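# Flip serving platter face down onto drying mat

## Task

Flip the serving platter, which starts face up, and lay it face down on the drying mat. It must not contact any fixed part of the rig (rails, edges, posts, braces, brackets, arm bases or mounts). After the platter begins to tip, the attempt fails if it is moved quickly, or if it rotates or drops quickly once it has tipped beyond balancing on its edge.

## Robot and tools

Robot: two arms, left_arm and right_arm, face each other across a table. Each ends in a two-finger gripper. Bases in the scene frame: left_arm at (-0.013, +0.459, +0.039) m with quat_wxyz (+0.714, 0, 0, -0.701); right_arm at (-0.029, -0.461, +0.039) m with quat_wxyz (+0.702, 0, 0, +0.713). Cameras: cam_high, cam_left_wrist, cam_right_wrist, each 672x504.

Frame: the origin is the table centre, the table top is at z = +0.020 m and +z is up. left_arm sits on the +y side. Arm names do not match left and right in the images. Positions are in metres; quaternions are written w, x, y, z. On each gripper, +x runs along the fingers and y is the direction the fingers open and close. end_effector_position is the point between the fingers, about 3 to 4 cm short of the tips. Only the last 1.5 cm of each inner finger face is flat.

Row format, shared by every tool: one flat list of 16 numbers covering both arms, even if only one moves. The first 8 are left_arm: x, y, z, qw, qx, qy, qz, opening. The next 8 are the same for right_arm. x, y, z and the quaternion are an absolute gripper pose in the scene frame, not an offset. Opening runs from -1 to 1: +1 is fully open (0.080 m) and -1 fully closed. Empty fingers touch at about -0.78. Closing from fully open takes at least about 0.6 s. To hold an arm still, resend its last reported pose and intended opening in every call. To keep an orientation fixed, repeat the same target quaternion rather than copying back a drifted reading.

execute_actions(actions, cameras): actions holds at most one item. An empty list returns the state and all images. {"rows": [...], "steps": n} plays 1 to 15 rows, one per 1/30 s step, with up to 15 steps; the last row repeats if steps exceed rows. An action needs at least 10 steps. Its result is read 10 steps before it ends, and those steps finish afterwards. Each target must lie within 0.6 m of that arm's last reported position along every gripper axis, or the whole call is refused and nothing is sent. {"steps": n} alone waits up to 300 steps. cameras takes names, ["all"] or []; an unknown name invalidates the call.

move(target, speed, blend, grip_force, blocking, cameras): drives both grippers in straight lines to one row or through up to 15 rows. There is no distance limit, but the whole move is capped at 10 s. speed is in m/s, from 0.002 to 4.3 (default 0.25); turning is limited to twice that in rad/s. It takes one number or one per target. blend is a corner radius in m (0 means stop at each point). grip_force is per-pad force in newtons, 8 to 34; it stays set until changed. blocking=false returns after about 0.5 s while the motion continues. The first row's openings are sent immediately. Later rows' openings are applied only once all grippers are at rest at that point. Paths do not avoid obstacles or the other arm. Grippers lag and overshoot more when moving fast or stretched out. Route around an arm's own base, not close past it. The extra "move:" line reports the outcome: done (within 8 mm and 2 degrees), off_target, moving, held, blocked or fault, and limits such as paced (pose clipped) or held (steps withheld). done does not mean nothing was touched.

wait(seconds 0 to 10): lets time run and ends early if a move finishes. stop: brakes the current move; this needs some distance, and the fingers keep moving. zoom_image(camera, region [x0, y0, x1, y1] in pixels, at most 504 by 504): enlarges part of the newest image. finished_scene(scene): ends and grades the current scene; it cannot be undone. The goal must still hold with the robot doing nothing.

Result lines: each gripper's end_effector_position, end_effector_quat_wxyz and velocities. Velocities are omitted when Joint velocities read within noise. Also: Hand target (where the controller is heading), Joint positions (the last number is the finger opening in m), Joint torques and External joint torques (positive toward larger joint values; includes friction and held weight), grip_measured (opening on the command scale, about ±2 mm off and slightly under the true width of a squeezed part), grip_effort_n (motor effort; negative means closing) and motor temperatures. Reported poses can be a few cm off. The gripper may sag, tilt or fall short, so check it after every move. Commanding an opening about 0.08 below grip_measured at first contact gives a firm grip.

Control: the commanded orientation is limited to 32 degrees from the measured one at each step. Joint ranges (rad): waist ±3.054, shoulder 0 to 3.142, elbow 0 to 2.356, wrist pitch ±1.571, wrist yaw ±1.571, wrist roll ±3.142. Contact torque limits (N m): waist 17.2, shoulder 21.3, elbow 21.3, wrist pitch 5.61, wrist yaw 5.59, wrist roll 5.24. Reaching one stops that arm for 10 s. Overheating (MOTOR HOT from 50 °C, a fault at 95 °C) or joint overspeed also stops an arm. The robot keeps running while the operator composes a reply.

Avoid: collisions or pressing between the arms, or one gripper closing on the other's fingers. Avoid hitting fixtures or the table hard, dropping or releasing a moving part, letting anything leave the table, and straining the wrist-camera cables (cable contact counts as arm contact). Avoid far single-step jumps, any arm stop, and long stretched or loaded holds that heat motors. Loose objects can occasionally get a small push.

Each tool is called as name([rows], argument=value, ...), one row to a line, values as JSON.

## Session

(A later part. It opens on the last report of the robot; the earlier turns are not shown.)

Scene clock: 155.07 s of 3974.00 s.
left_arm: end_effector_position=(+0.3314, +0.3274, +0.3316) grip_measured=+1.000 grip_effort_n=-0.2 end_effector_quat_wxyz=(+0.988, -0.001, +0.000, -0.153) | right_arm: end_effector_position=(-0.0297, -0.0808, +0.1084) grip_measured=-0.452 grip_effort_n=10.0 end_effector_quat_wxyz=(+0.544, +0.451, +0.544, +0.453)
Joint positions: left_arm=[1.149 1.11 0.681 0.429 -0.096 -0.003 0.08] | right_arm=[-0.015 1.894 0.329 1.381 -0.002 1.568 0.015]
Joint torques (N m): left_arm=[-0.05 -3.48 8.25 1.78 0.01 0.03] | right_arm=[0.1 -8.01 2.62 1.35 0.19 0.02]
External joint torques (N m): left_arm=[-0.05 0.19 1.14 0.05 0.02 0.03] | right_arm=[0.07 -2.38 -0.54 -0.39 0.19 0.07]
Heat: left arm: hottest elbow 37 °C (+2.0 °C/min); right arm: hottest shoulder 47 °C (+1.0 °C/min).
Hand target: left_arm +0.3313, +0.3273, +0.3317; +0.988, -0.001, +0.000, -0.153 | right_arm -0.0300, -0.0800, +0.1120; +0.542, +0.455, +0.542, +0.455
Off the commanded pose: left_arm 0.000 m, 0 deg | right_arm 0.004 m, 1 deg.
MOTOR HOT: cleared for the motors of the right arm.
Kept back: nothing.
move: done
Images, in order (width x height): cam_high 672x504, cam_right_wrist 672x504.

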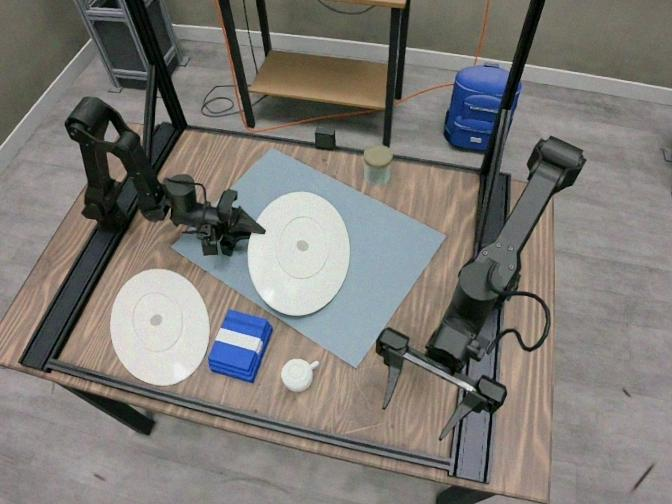

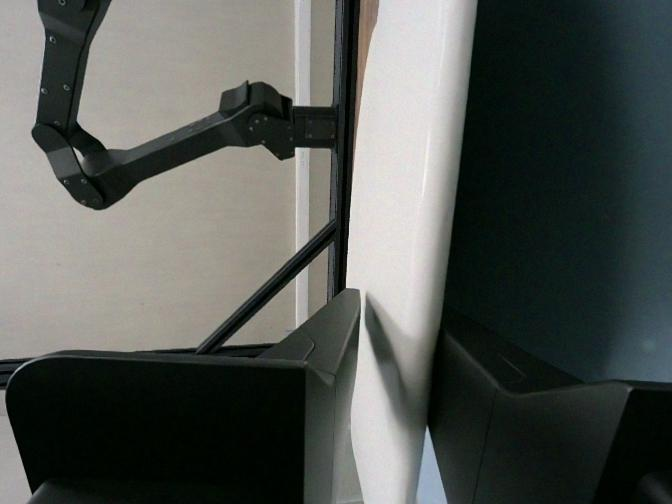

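move(target=[0.3314,0.3274,0.3316,0.988,-0.001,0,-0.153,1,-0.03,-0.083,0.094,0.5864,0.3951,0.5864,0.3951,-0.38], cameras=["cam_high","cam_right_wrist"], speed=0.03)

zoom_image(camera="cam_high", region=[165, 110, 385, 330])

Scene clock: 159.37 s of 3974.00 s.
left_arm: end_effector_position=(+0.3314, +0.3274, +0.3316) grip_measured=+1.000 grip_effort_n=-0.2 end_effector_quat_wxyz=(+0.988, -0.001, +0.000, -0.153) | right_arm: end_effector_position=(-0.0296, -0.0822, +0.0999) grip_measured=-0.372 grip_effort_n=-39.3 end_effector_quat_wxyz=(+0.581, +0.401, +0.581, +0.404)
Joint positions: left_arm=[1.149 1.11 0.681 0.429 -0.096 -0.003 0.08] | right_arm=[-0.015 1.734 0.38 0.995 -0.001 1.568 0.018]
Joint torques (N m): left_arm=[-0.05 -3.47 8.25 1.78 0.01 0.03] | right_arm=[0.16 -5.89 3.52 0.13 0.15 0.01]
External joint torques (N m): left_arm=[-0.02 0.26 1.08 0.03 0 0.03] | right_arm=[0.14 -0.45 -0.67 -1.58 0.14 0.06]
Heat: left arm: hottest elbow 37 °C (+2.0 °C/min); right arm: hottest shoulder 46 °C (+1.0 °C/min).
Hand target: left_arm +0.3313, +0.3273, +0.3317; +0.988, -0.001, +0.000, -0.153 | right_arm -0.0300, -0.0832, +0.0940; +0.586, +0.395, +0.586, +0.395
Off the commanded pose: left_arm 0.000 m, 0 deg | right_arm 0.006 m, 1 deg.
Kept back: nothing.
move: done
Images, in order (width x height): cam_high 672x504, cam_right_wrist 672x504.

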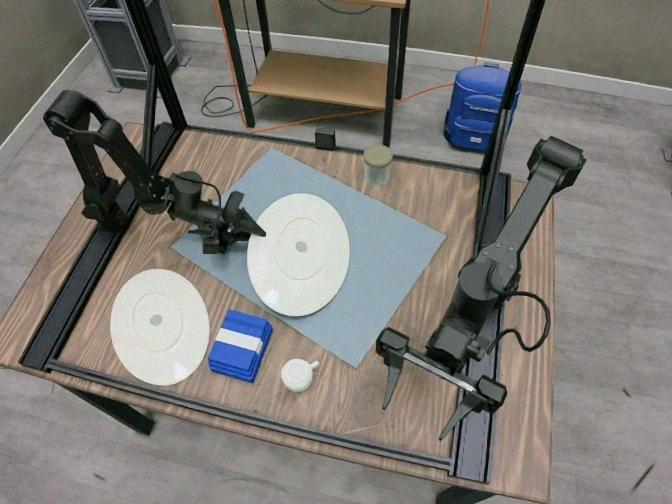

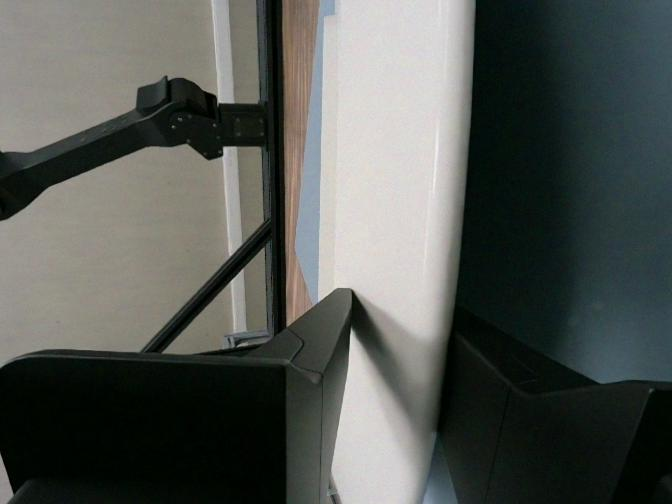

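Scaled by 2.291 from the camera's 672x504 image, which has a finer 960x720 frame.

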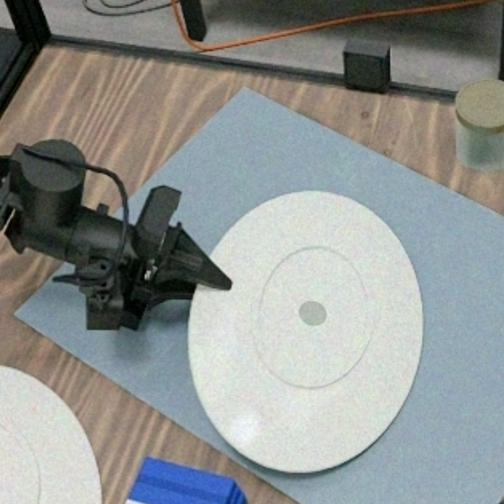

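move(target=[0.3314,0.3274,0.3316,0.988,-0.001,0,-0.153,1,-0.03,-0.083,0.1,0.583,0.4,0.583,0.4,-0.15], cameras=["cam_right_wrist"], speed=0.03)

Scene clock: 160.50 s of 3974.00 s.
left_arm: end_effector_position=(+0.3314, +0.3274, +0.3316) grip_measured=+1.000 grip_effort_n=-0.2 end_effector_quat_wxyz=(+0.988, -0.001, +0.000, -0.153) | right_arm: end_effector_position=(-0.0299, -0.0834, +0.0964) grip_measured=-0.152 grip_effort_n=10.5 end_effector_quat_wxyz=(+0.585, +0.395, +0.586, +0.398)
Joint positions: left_arm=[1.149 1.11 0.681 0.429 -0.096 -0.003 0.08] | right_arm=[-0.014 1.733 0.382 0.972 -0.001 1.569 0.028]
Joint torques (N m): left_arm=[-0.04 -3.47 8.25 1.78 0.01 0.04] | right_arm=[0.24 -7.74 3.28 1.6 0.21 0.08]
External joint torques (N m): left_arm=[-0.06 0.17 1.17 0.06 0.02 0.03] | right_arm=[0.26 -2.28 -0.9 -0.09 0.19 0.13]
Heat: left arm: hottest elbow 37 °C (+2.0 °C/min); right arm: hottest shoulder 45 °C (+0.0 °C/min).
Hand target: left_arm +0.3313, +0.3273, +0.3317; +0.988, -0.001, +0.000, -0.153 | right_arm -0.0300, -0.0830, +0.1000; +0.583, +0.400, +0.583, +0.400
Off the commanded pose: left_arm 0.000 m, 0 deg | right_arm 0.004 m, 1 deg.
Kept back: nothing.
move: done
Images, in order (width x height): cam_right_wrist 672x504.

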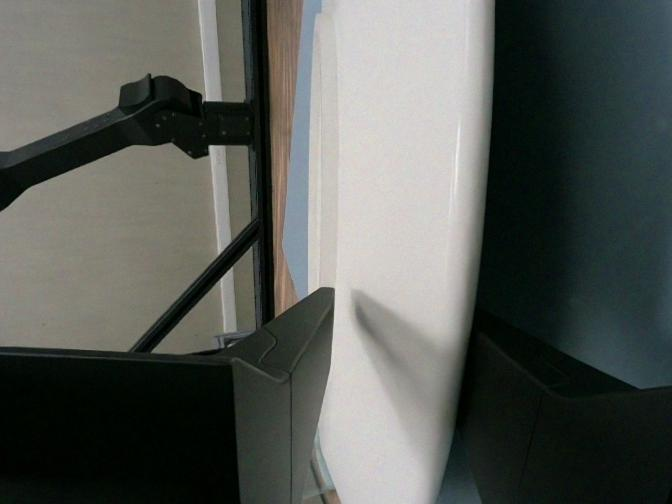

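move(target=[0.3314,0.3274,0.3316,0.988,-0.001,0,-0.153,1,-0.03,-0.085,0.084,0.606,0.3643,0.606,0.3643,-0.15], cameras=["cam_high","cam_right_wrist"], speed=0.03)

zoom_image(camera="cam_high", region=[165, 110, 385, 330])

Scene clock: 163.13 s of 3974.00 s.
left_arm: end_effector_position=(+0.3314, +0.3274, +0.3316) grip_measured=+1.000 grip_effort_n=-0.2 end_effector_quat_wxyz=(+0.988, -0.001, +0.000, -0.153) | right_arm: end_effector_position=(-0.0299, -0.0823, +0.0888) grip_measured=-0.152 grip_effort_n=8.6 end_effector_quat_wxyz=(+0.602, +0.369, +0.603, +0.372)
Joint positions: left_arm=[1.149 1.11 0.681 0.429 -0.096 -0.003 0.08] | right_arm=[-0.014 1.704 0.429 0.806 -0.001 1.569 0.028]
Joint torques (N m): left_arm=[-0.05 -3.47 8.25 1.78 0.01 0.03] | right_arm=[0.03 -6.53 3.12 0.71 0.18 0.1]
External joint torques (N m): left_arm=[-0.05 0.15 1.2 0.07 0.01 0.03] | right_arm=[0.03 -1 -1.36 -0.94 0.16 0.15]
Heat: left arm: hottest elbow 37 °C (+2.0 °C/min); right arm: hottest shoulder 45 °C (+0.0 °C/min).
Hand target: left_arm +0.3313, +0.3273, +0.3317; +0.988, -0.001, +0.000, -0.153 | right_arm -0.0300, -0.0850, +0.0840; +0.606, +0.364, +0.606, +0.364
Off the commanded pose: left_arm 0.000 m, 0 deg | right_arm 0.006 m, 1 deg.
Kept back: nothing.
move: done
Images, in order (width x height): cam_high 672x504, cam_right_wrist 672x504.

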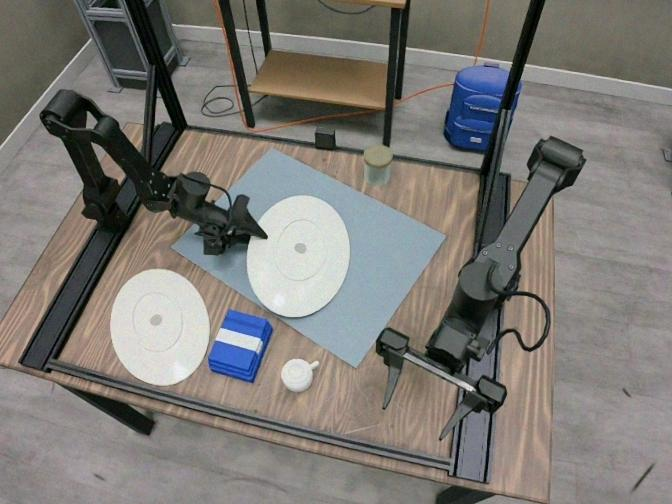

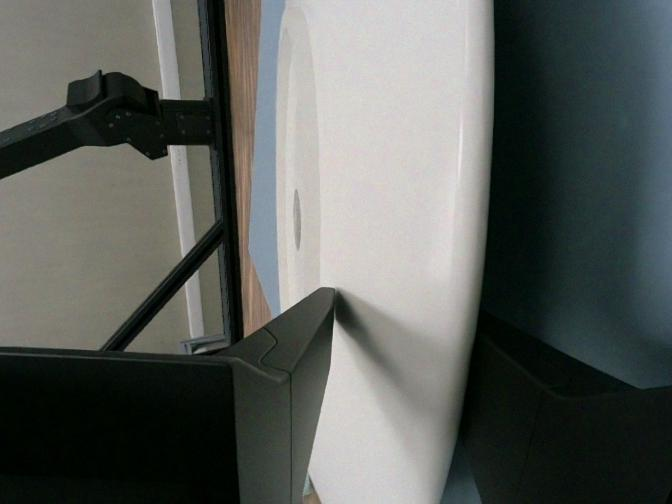

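Scaled by 2.291 from the camera's 672x504 image, which has a finer 960x720 frame.

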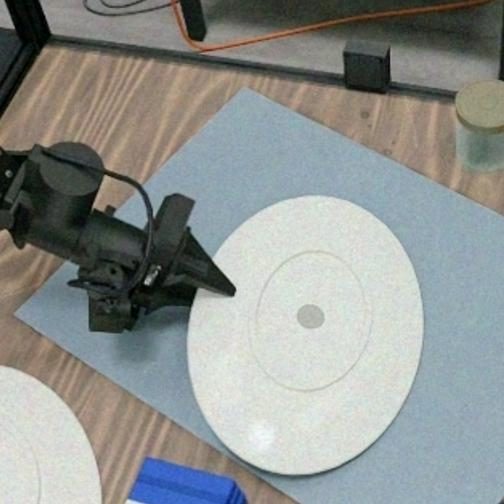

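move(target=[0.3314,0.3274,0.3316,0.988,-0.001,0,-0.153,1,-0.03,-0.096,0.087,0.606,0.3643,0.606,0.3643,0.05], cameras=["cam_high","cam_right_wrist"], speed=0.02)

zoom_image(camera="cam_high", region=[165, 110, 385, 330])

Scene clock: 164.57 s of 3974.00 s.
left_arm: end_effector_position=(+0.3314, +0.3274, +0.3316) grip_measured=+1.000 grip_effort_n=-0.2 end_effector_quat_wxyz=(+0.988, -0.001, +0.000, -0.153) | right_arm: end_effector_position=(-0.0299, -0.0903, +0.0889) grip_measured=+0.047 grip_effort_n=10.9 end_effector_quat_wxyz=(+0.604, +0.366, +0.605, +0.368)
Joint positions: left_arm=[1.149 1.11 0.681 0.429 -0.096 -0.003 0.08] | right_arm=[-0.014 1.67 0.404 0.787 -0.001 1.569 0.037]
Joint torques (N m): left_arm=[-0.04 -3.48 8.25 1.78 0.01 0.03] | right_arm=[0.02 -8.32 1.93 1.23 0.17 0.09]
External joint torques (N m): left_arm=[-0.03 0.17 1.12 0.05 0.01 0.03] | right_arm=[-0.02 -2.96 -2.69 -0.44 0.16 0.14]
Heat: left arm: hottest elbow 38 °C (+3.0 °C/min); right arm: hottest shoulder 44 °C (-1.0 °C/min).
Hand target: left_arm +0.3313, +0.3273, +0.3317; +0.988, -0.001, +0.000, -0.153 | right_arm -0.0300, -0.0958, +0.0869; +0.606, +0.364, +0.606, +0.364
Off the commanded pose: left_arm 0.000 m, 0 deg | right_arm 0.006 m, 1 deg.
Kept back: nothing.
move: done
Images, in order (width x height): cam_high 672x504, cam_right_wrist 672x504.

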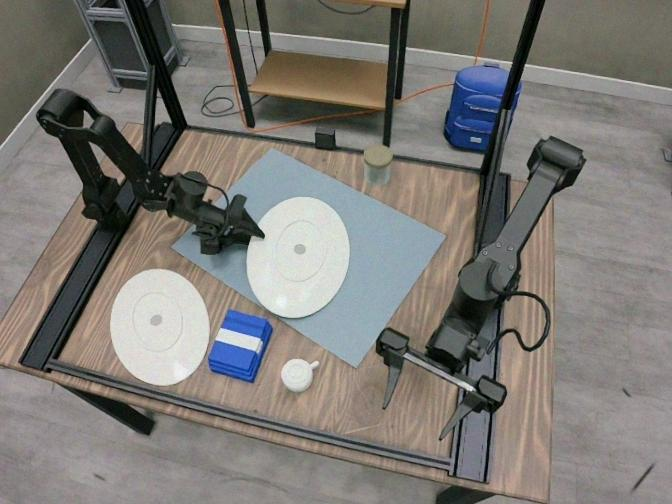

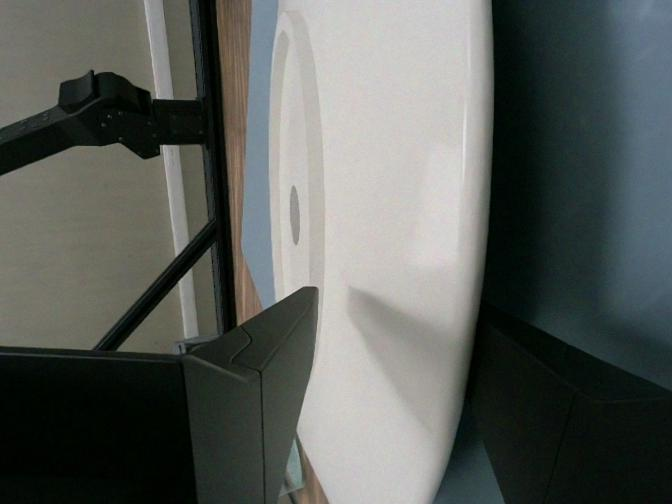

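Scaled by 2.291 from the camera's 672x504 image, which has a finer 960x720 frame.

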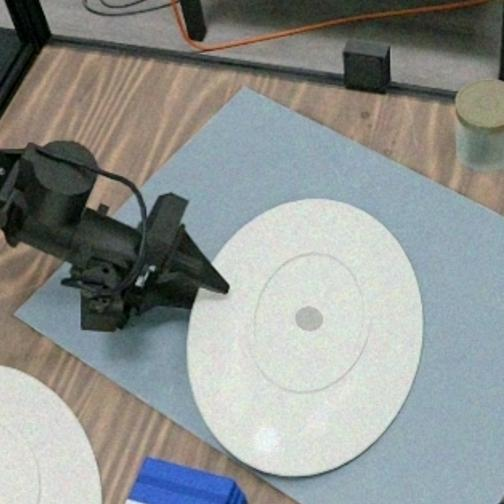

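move(target=[0.3314,0.3274,0.3316,0.988,-0.001,0,-0.153,1,-0.03,-0.096,0.078,0.63,0.321,0.63,0.321,0.05], cameras=["cam_high","cam_right_wrist"], speed=0.02)

zoom_image(camera="cam_high", region=[215, 170, 315, 270])

Scene clock: 168.73 s of 3974.00 s.
left_arm: end_effector_position=(+0.3314, +0.3274, +0.3316) grip_measured=+1.000 grip_effort_n=-0.2 end_effector_quat_wxyz=(+0.988, -0.001, +0.000, -0.153) | right_arm: end_effector_position=(-0.0299, -0.0952, +0.0765) grip_measured=+0.048 grip_effort_n=10.0 end_effector_quat_wxyz=(+0.630, +0.319, +0.630, +0.322)
Joint positions: left_arm=[1.149 1.11 0.681 0.429 -0.096 -0.003 0.08] | right_arm=[-0.014 1.635 0.472 0.534 -0.001 1.569 0.037]
Joint torques (N m): left_arm=[-0.05 -3.48 8.27 1.78 0.01 0.03] | right_arm=[0.02 -7.73 3.84 0.91 0.19 0.08]
External joint torques (N m): left_arm=[-0.04 0.14 1.22 0.07 0.01 0.03] | right_arm=[0.04 -2.31 -1.06 -0.64 0.16 0.12]
Motor temperatures (°C): left_arm=[29 33 38 35 25 31] | right_arm=[28 43 35 38 31 27]
Heat: left arm: hottest elbow 38 °C (+2.0 °C/min); right arm: hottest shoulder 43 °C (-3.0 °C/min).
Hand target: left_arm +0.3313, +0.3273, +0.3317; +0.988, -0.001, +0.000, -0.153 | right_arm -0.0300, -0.0960, +0.0780; +0.630, +0.321, +0.630, +0.321
Off the commanded pose: left_arm 0.000 m, 0 deg | right_arm 0.002 m, 0 deg.
Kept back: nothing.
move: done
Images, in order (width x height): cam_high 672x504, cam_right_wrist 672x504.

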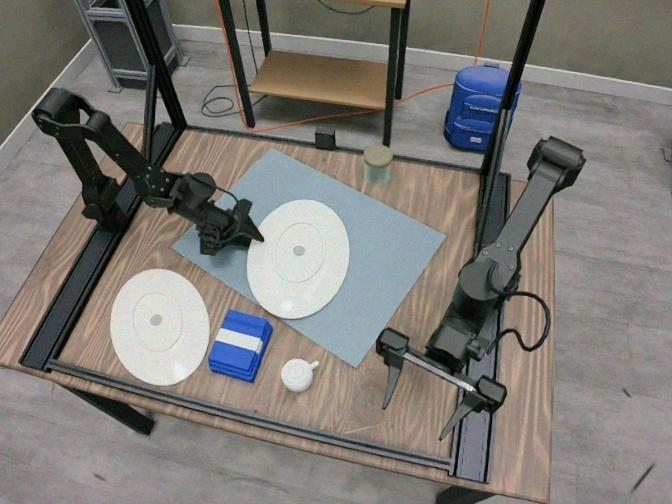

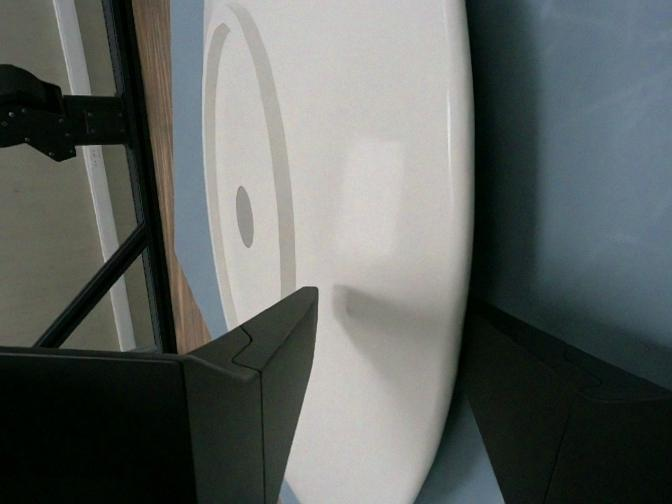

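Scaled by 5.040 from the camera's 672x504 image, which has a finer 960x720 frame.

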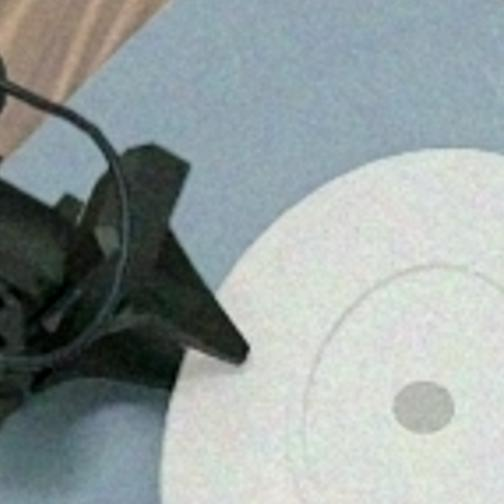

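move(target=[0.3314,0.3274,0.3316,0.988,-0.001,0,-0.153,1,-0.03,-0.1,0.072,0.6403,0.2988,0.6403,0.2988,0.05], cameras=["cam_high","cam_right_wrist"], speed=0.02)

zoom_image(camera="cam_right_wrist", region=[300, 200, 600, 425])

Scene clock: 171.17 s of 3974.00 s.
left_arm: end_effector_position=(+0.3314, +0.3274, +0.3316) grip_measured=+1.000 grip_effort_n=-0.2 end_effector_quat_wxyz=(+0.988, -0.001, +0.000, -0.153) | right_arm: end_effector_position=(-0.0299, -0.0993, +0.0705) grip_measured=+0.048 grip_effort_n=10.0 end_effector_quat_wxyz=(+0.641, +0.297, +0.641, +0.300)
Joint positions: left_arm=[1.149 1.11 0.681 0.429 -0.096 -0.003 0.08] | right_arm=[-0.014 1.627 0.501 0.428 -0.001 1.569 0.037]
Joint torques (N m): left_arm=[-0.05 -3.48 8.26 1.78 0.01 0.03] | right_arm=[0.07 -7.72 4.18 0.9 0.21 0.19]
External joint torques (N m): left_arm=[-0.04 0.21 1.11 0.04 0.01 0.03] | right_arm=[0.09 -2.24 -0.84 -0.6 0.18 0.23]
Heat: left arm: hottest elbow 38 °C (+2.0 °C/min); right arm: hottest shoulder 43 °C (-4.1 °C/min).
Hand target: left_arm +0.3313, +0.3273, +0.3317; +0.988, -0.001, +0.000, -0.153 | right_arm -0.0299, -0.1000, +0.0720; +0.641, +0.299, +0.641, +0.299
Off the commanded pose: left_arm 0.000 m, 0 deg | right_arm 0.002 m, 0 deg.
Kept back: nothing.
move: done
Images, in order (width x height): cam_high 672x504, cam_right_wrist 672x504.

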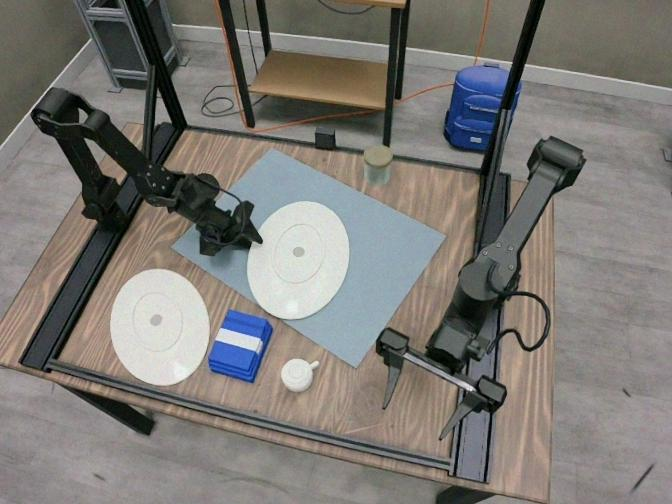

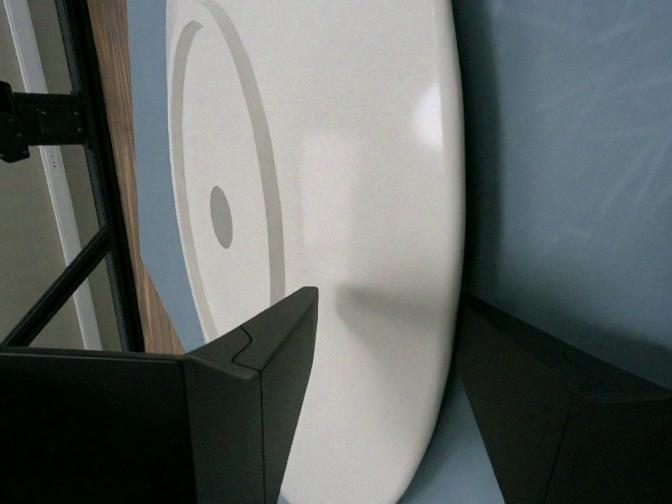

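Scaled by 1.680 from the camera's 672x504 image, which has a finer 960x720 frame.

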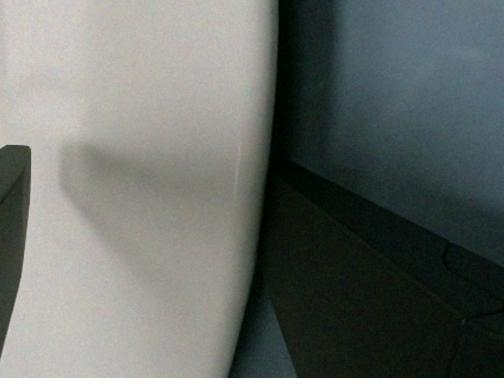

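move(target=[0.3314,0.3274,0.3316,0.988,-0.001,0,-0.153,1,-0.03,-0.104,0.064,0.648,0.283,0.648,0.283,0.05], cameras=["cam_high","cam_right_wrist"], speed=0.015)

zoom_image(camera="cam_right_wrist", region=[300, 200, 600, 425])

Scene clock: 173.57 s of 3974.00 s.
left_arm: end_effector_position=(+0.3314, +0.3274, +0.3316) grip_measured=+1.000 grip_effort_n=-0.2 end_effector_quat_wxyz=(+0.988, -0.001, +0.000, -0.153) | right_arm: end_effector_position=(-0.0299, -0.1013, +0.0672) grip_measured=+0.048 grip_effort_n=9.5 end_effector_quat_wxyz=(+0.646, +0.286, +0.646, +0.289)
Joint positions: left_arm=[1.149 1.11 0.681 0.429 -0.096 -0.003 0.08] | right_arm=[-0.014 1.627 0.516 0.377 -0.001 1.569 0.037]
Joint torques (N m): left_arm=[-0.05 -3.48 8.26 1.78 0.01 0.03] | right_arm=[0.12 -6.4 3.81 0.74 0.18 0.08]
External joint torques (N m): left_arm=[-0.05 0.19 1.13 0.06 0.01 0.02] | right_arm=[0.11 -0.96 -1.18 -0.7 0.15 0.11]
Heat: left arm: hottest elbow 38 °C (+2.0 °C/min); right arm: hottest shoulder 43 °C (-4.0 °C/min).
Hand target: left_arm +0.3313, +0.3273, +0.3317; +0.988, -0.001, +0.000, -0.153 | right_arm -0.0299, -0.1040, +0.0641; +0.648, +0.283, +0.648, +0.283
Off the commanded pose: left_arm 0.000 m, 0 deg | right_arm 0.004 m, 1 deg.
Kept back: nothing.
move: done
Images, in order (width x height): cam_high 672x504, cam_right_wrist 672x504.

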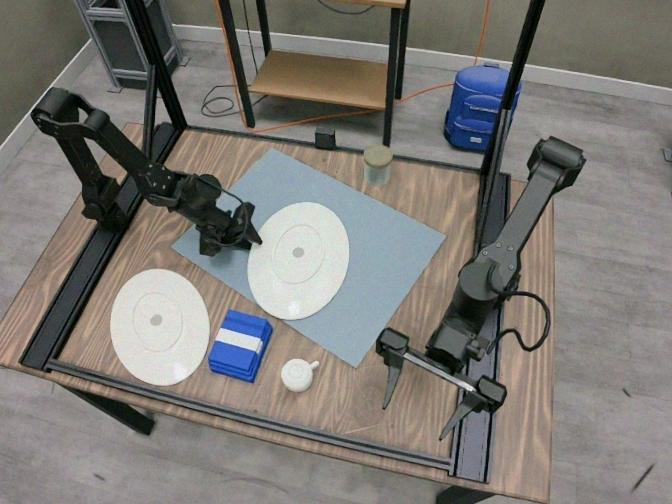

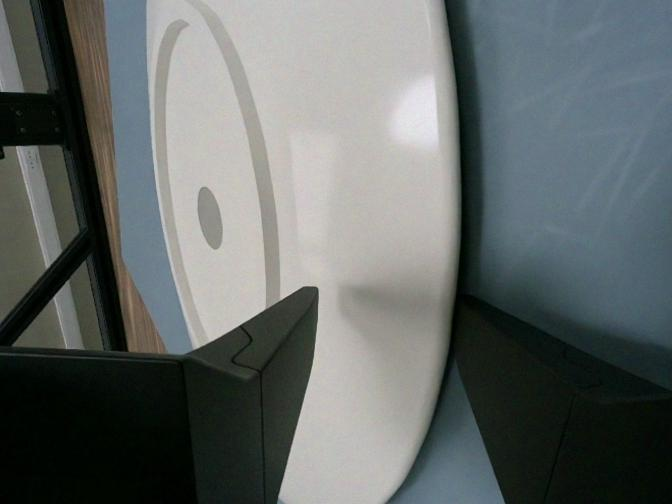

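Scaled by 1.680 from the camera's 672x504 image, which has a finer 960x720 frame.

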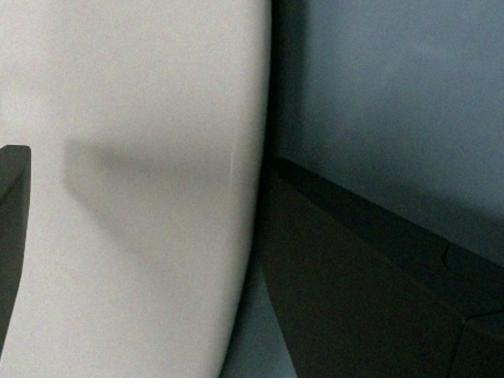

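move(target=[0.3314,0.3274,0.3316,0.988,-0.001,0,-0.153,1,-0.03,-0.118,0.062,0.648,0.283,0.648,0.283,0.05], cameras=["cam_high","cam_right_wrist"], speed=0.015)

zoom_image(camera="cam_right_wrist", region=[300, 200, 600, 425])

Scene clock: 175.03 s of 3974.00 s.
left_arm: end_effector_position=(+0.3314, +0.3274, +0.3316) grip_measured=+1.000 grip_effort_n=-0.2 end_effector_quat_wxyz=(+0.988, -0.001, +0.000, -0.153) | right_arm: end_effector_position=(-0.0298, -0.1115, +0.0672) grip_measured=+0.048 grip_effort_n=9.5 end_effector_quat_wxyz=(+0.645, +0.287, +0.646, +0.290)
Joint positions: left_arm=[1.149 1.11 0.681 0.429 -0.096 -0.003 0.08] | right_arm=[-0.014 1.591 0.474 0.387 -0.001 1.569 0.037]
Joint torques (N m): left_arm=[-0.04 -3.47 8.25 1.78 0.02 0.03] | right_arm=[-0.13 -6.88 2.12 1.03 0.18 0.14]
External joint torques (N m): left_arm=[-0.05 0.16 1.16 0.06 0.02 0.03] | right_arm=[-0.14 -1.69 -2.89 -0.42 0.15 0.18]
Heat: left arm: hottest elbow 38 °C (+2.0 °C/min); right arm: hottest shoulder 42 °C (-4.1 °C/min).
Hand target: left_arm +0.3313, +0.3273, +0.3317; +0.988, -0.001, +0.000, -0.153 | right_arm -0.0299, -0.1180, +0.0619; +0.648, +0.283, +0.648, +0.283
Off the commanded pose: left_arm 0.000 m, 0 deg | right_arm 0.008 m, 1 deg.
Kept back: nothing.
move: done
Images, in order (width x height): cam_high 672x504, cam_right_wrist 672x504.

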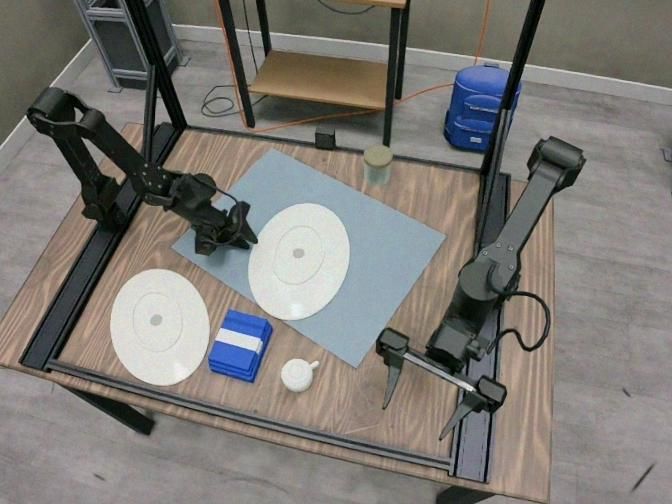

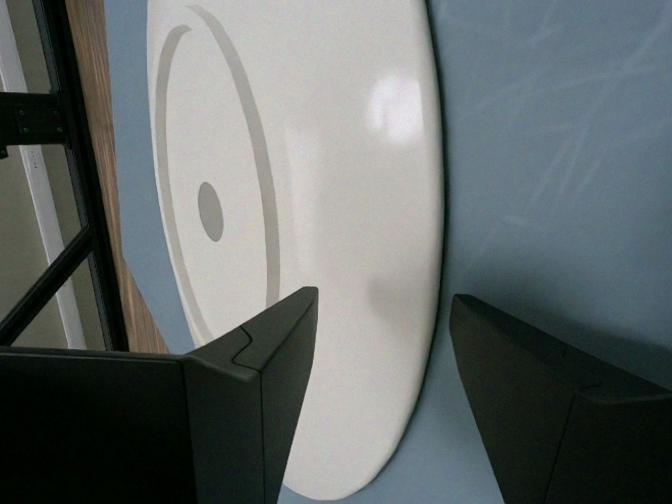

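Scaled by 1.680 from the camera's 672x504 image, which has a finer 960x720 frame.

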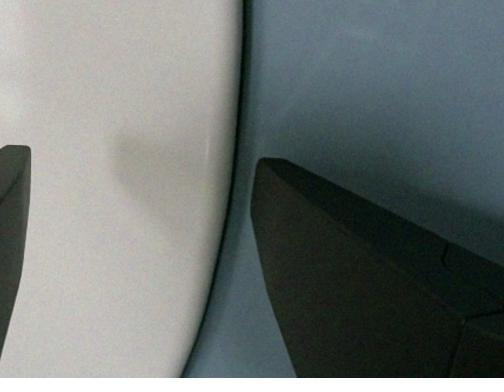

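move([
  [0.3314,0.3274,0.3316,0.988,-0.001,0,-0.153,1,-0.03,-0.16,0.11,0.648,0.283,0.648,0.283,0.05],
  [0.3314,0.3274,0.3316,0.988,-0.001,0,-0.153,1,-0.06,-0.2,0.22,0.648,0.283,0.648,0.283,0.05],
], cameras=["cam_high","cam_right_wrist"], speed=0.1, blend=[0.02,0])

zoom_image(camera="cam_high", region=[165, 130, 445, 370])

Scene clock: 177.70 s of 3974.00 s.
left_arm: end_effector_position=(+0.3314, +0.3274, +0.3316) grip_measured=+1.000 grip_effort_n=-0.2 end_effector_quat_wxyz=(+0.988, -0.001, +0.000, -0.153) | right_arm: end_effector_position=(-0.0598, -0.2009, +0.2140) grip_measured=+0.048 grip_effort_n=9.5 end_effector_quat_wxyz=(+0.650, +0.276, +0.650, +0.280)
Joint positions: left_arm=[1.149 1.11 0.681 0.429 -0.096 -0.003 0.08] | right_arm=[0.183 0.89 0.719 -0.601 0.141 1.705 0.037]
Joint torques (N m): left_arm=[-0.05 -3.47 8.26 1.78 0.01 0.03] | right_arm=[0.22 -3.03 7.15 1.08 0.32 0.11]
External joint torques (N m): left_arm=[-0.05 0.2 1.14 0.05 0.01 0.03] | right_arm=[0.23 -1.03 0.22 -0.34 0.22 0.15]
Heat: left arm: hottest elbow 38 °C (+2.0 °C/min); right arm: hottest shoulder 42 °C (-4.0 °C/min).
Hand target: left_arm +0.3313, +0.3273, +0.3317; +0.988, -0.001, +0.000, -0.153 | right_arm -0.0599, -0.2000, +0.2201; +0.648, +0.283, +0.648, +0.283
Off the commanded pose: left_arm 0.000 m, 0 deg | right_arm 0.006 m, 1 deg.
Kept back: nothing.
move: done
Images, in order (width x height): cam_high 672x504, cam_right_wrist 672x504.

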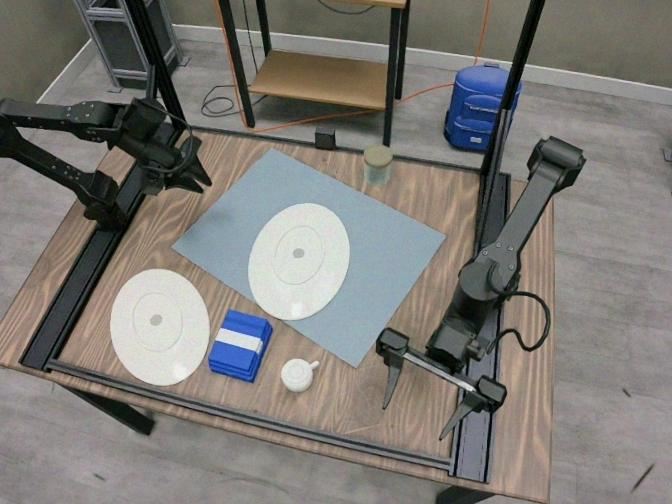

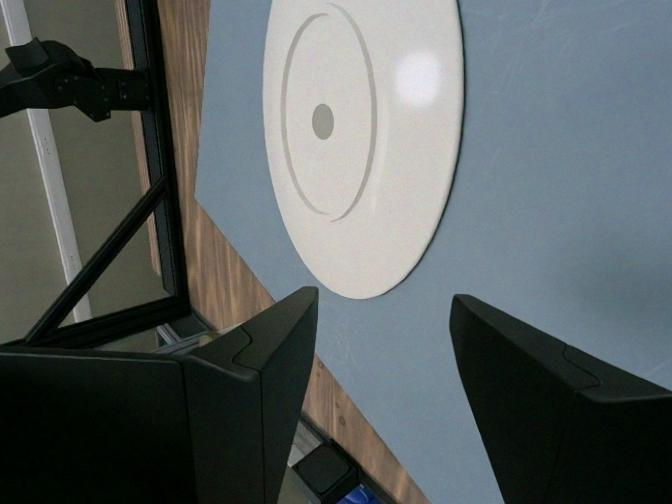

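Scaled by 1.800 from the camera's 672x504 image, which has a finer 960x720 frame.

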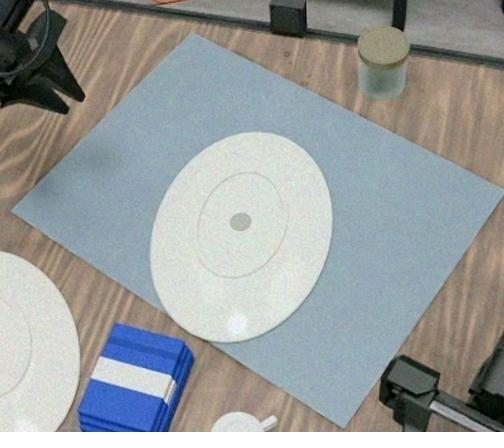

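finished_scene(scene=1)

The scene is finished: the task was done.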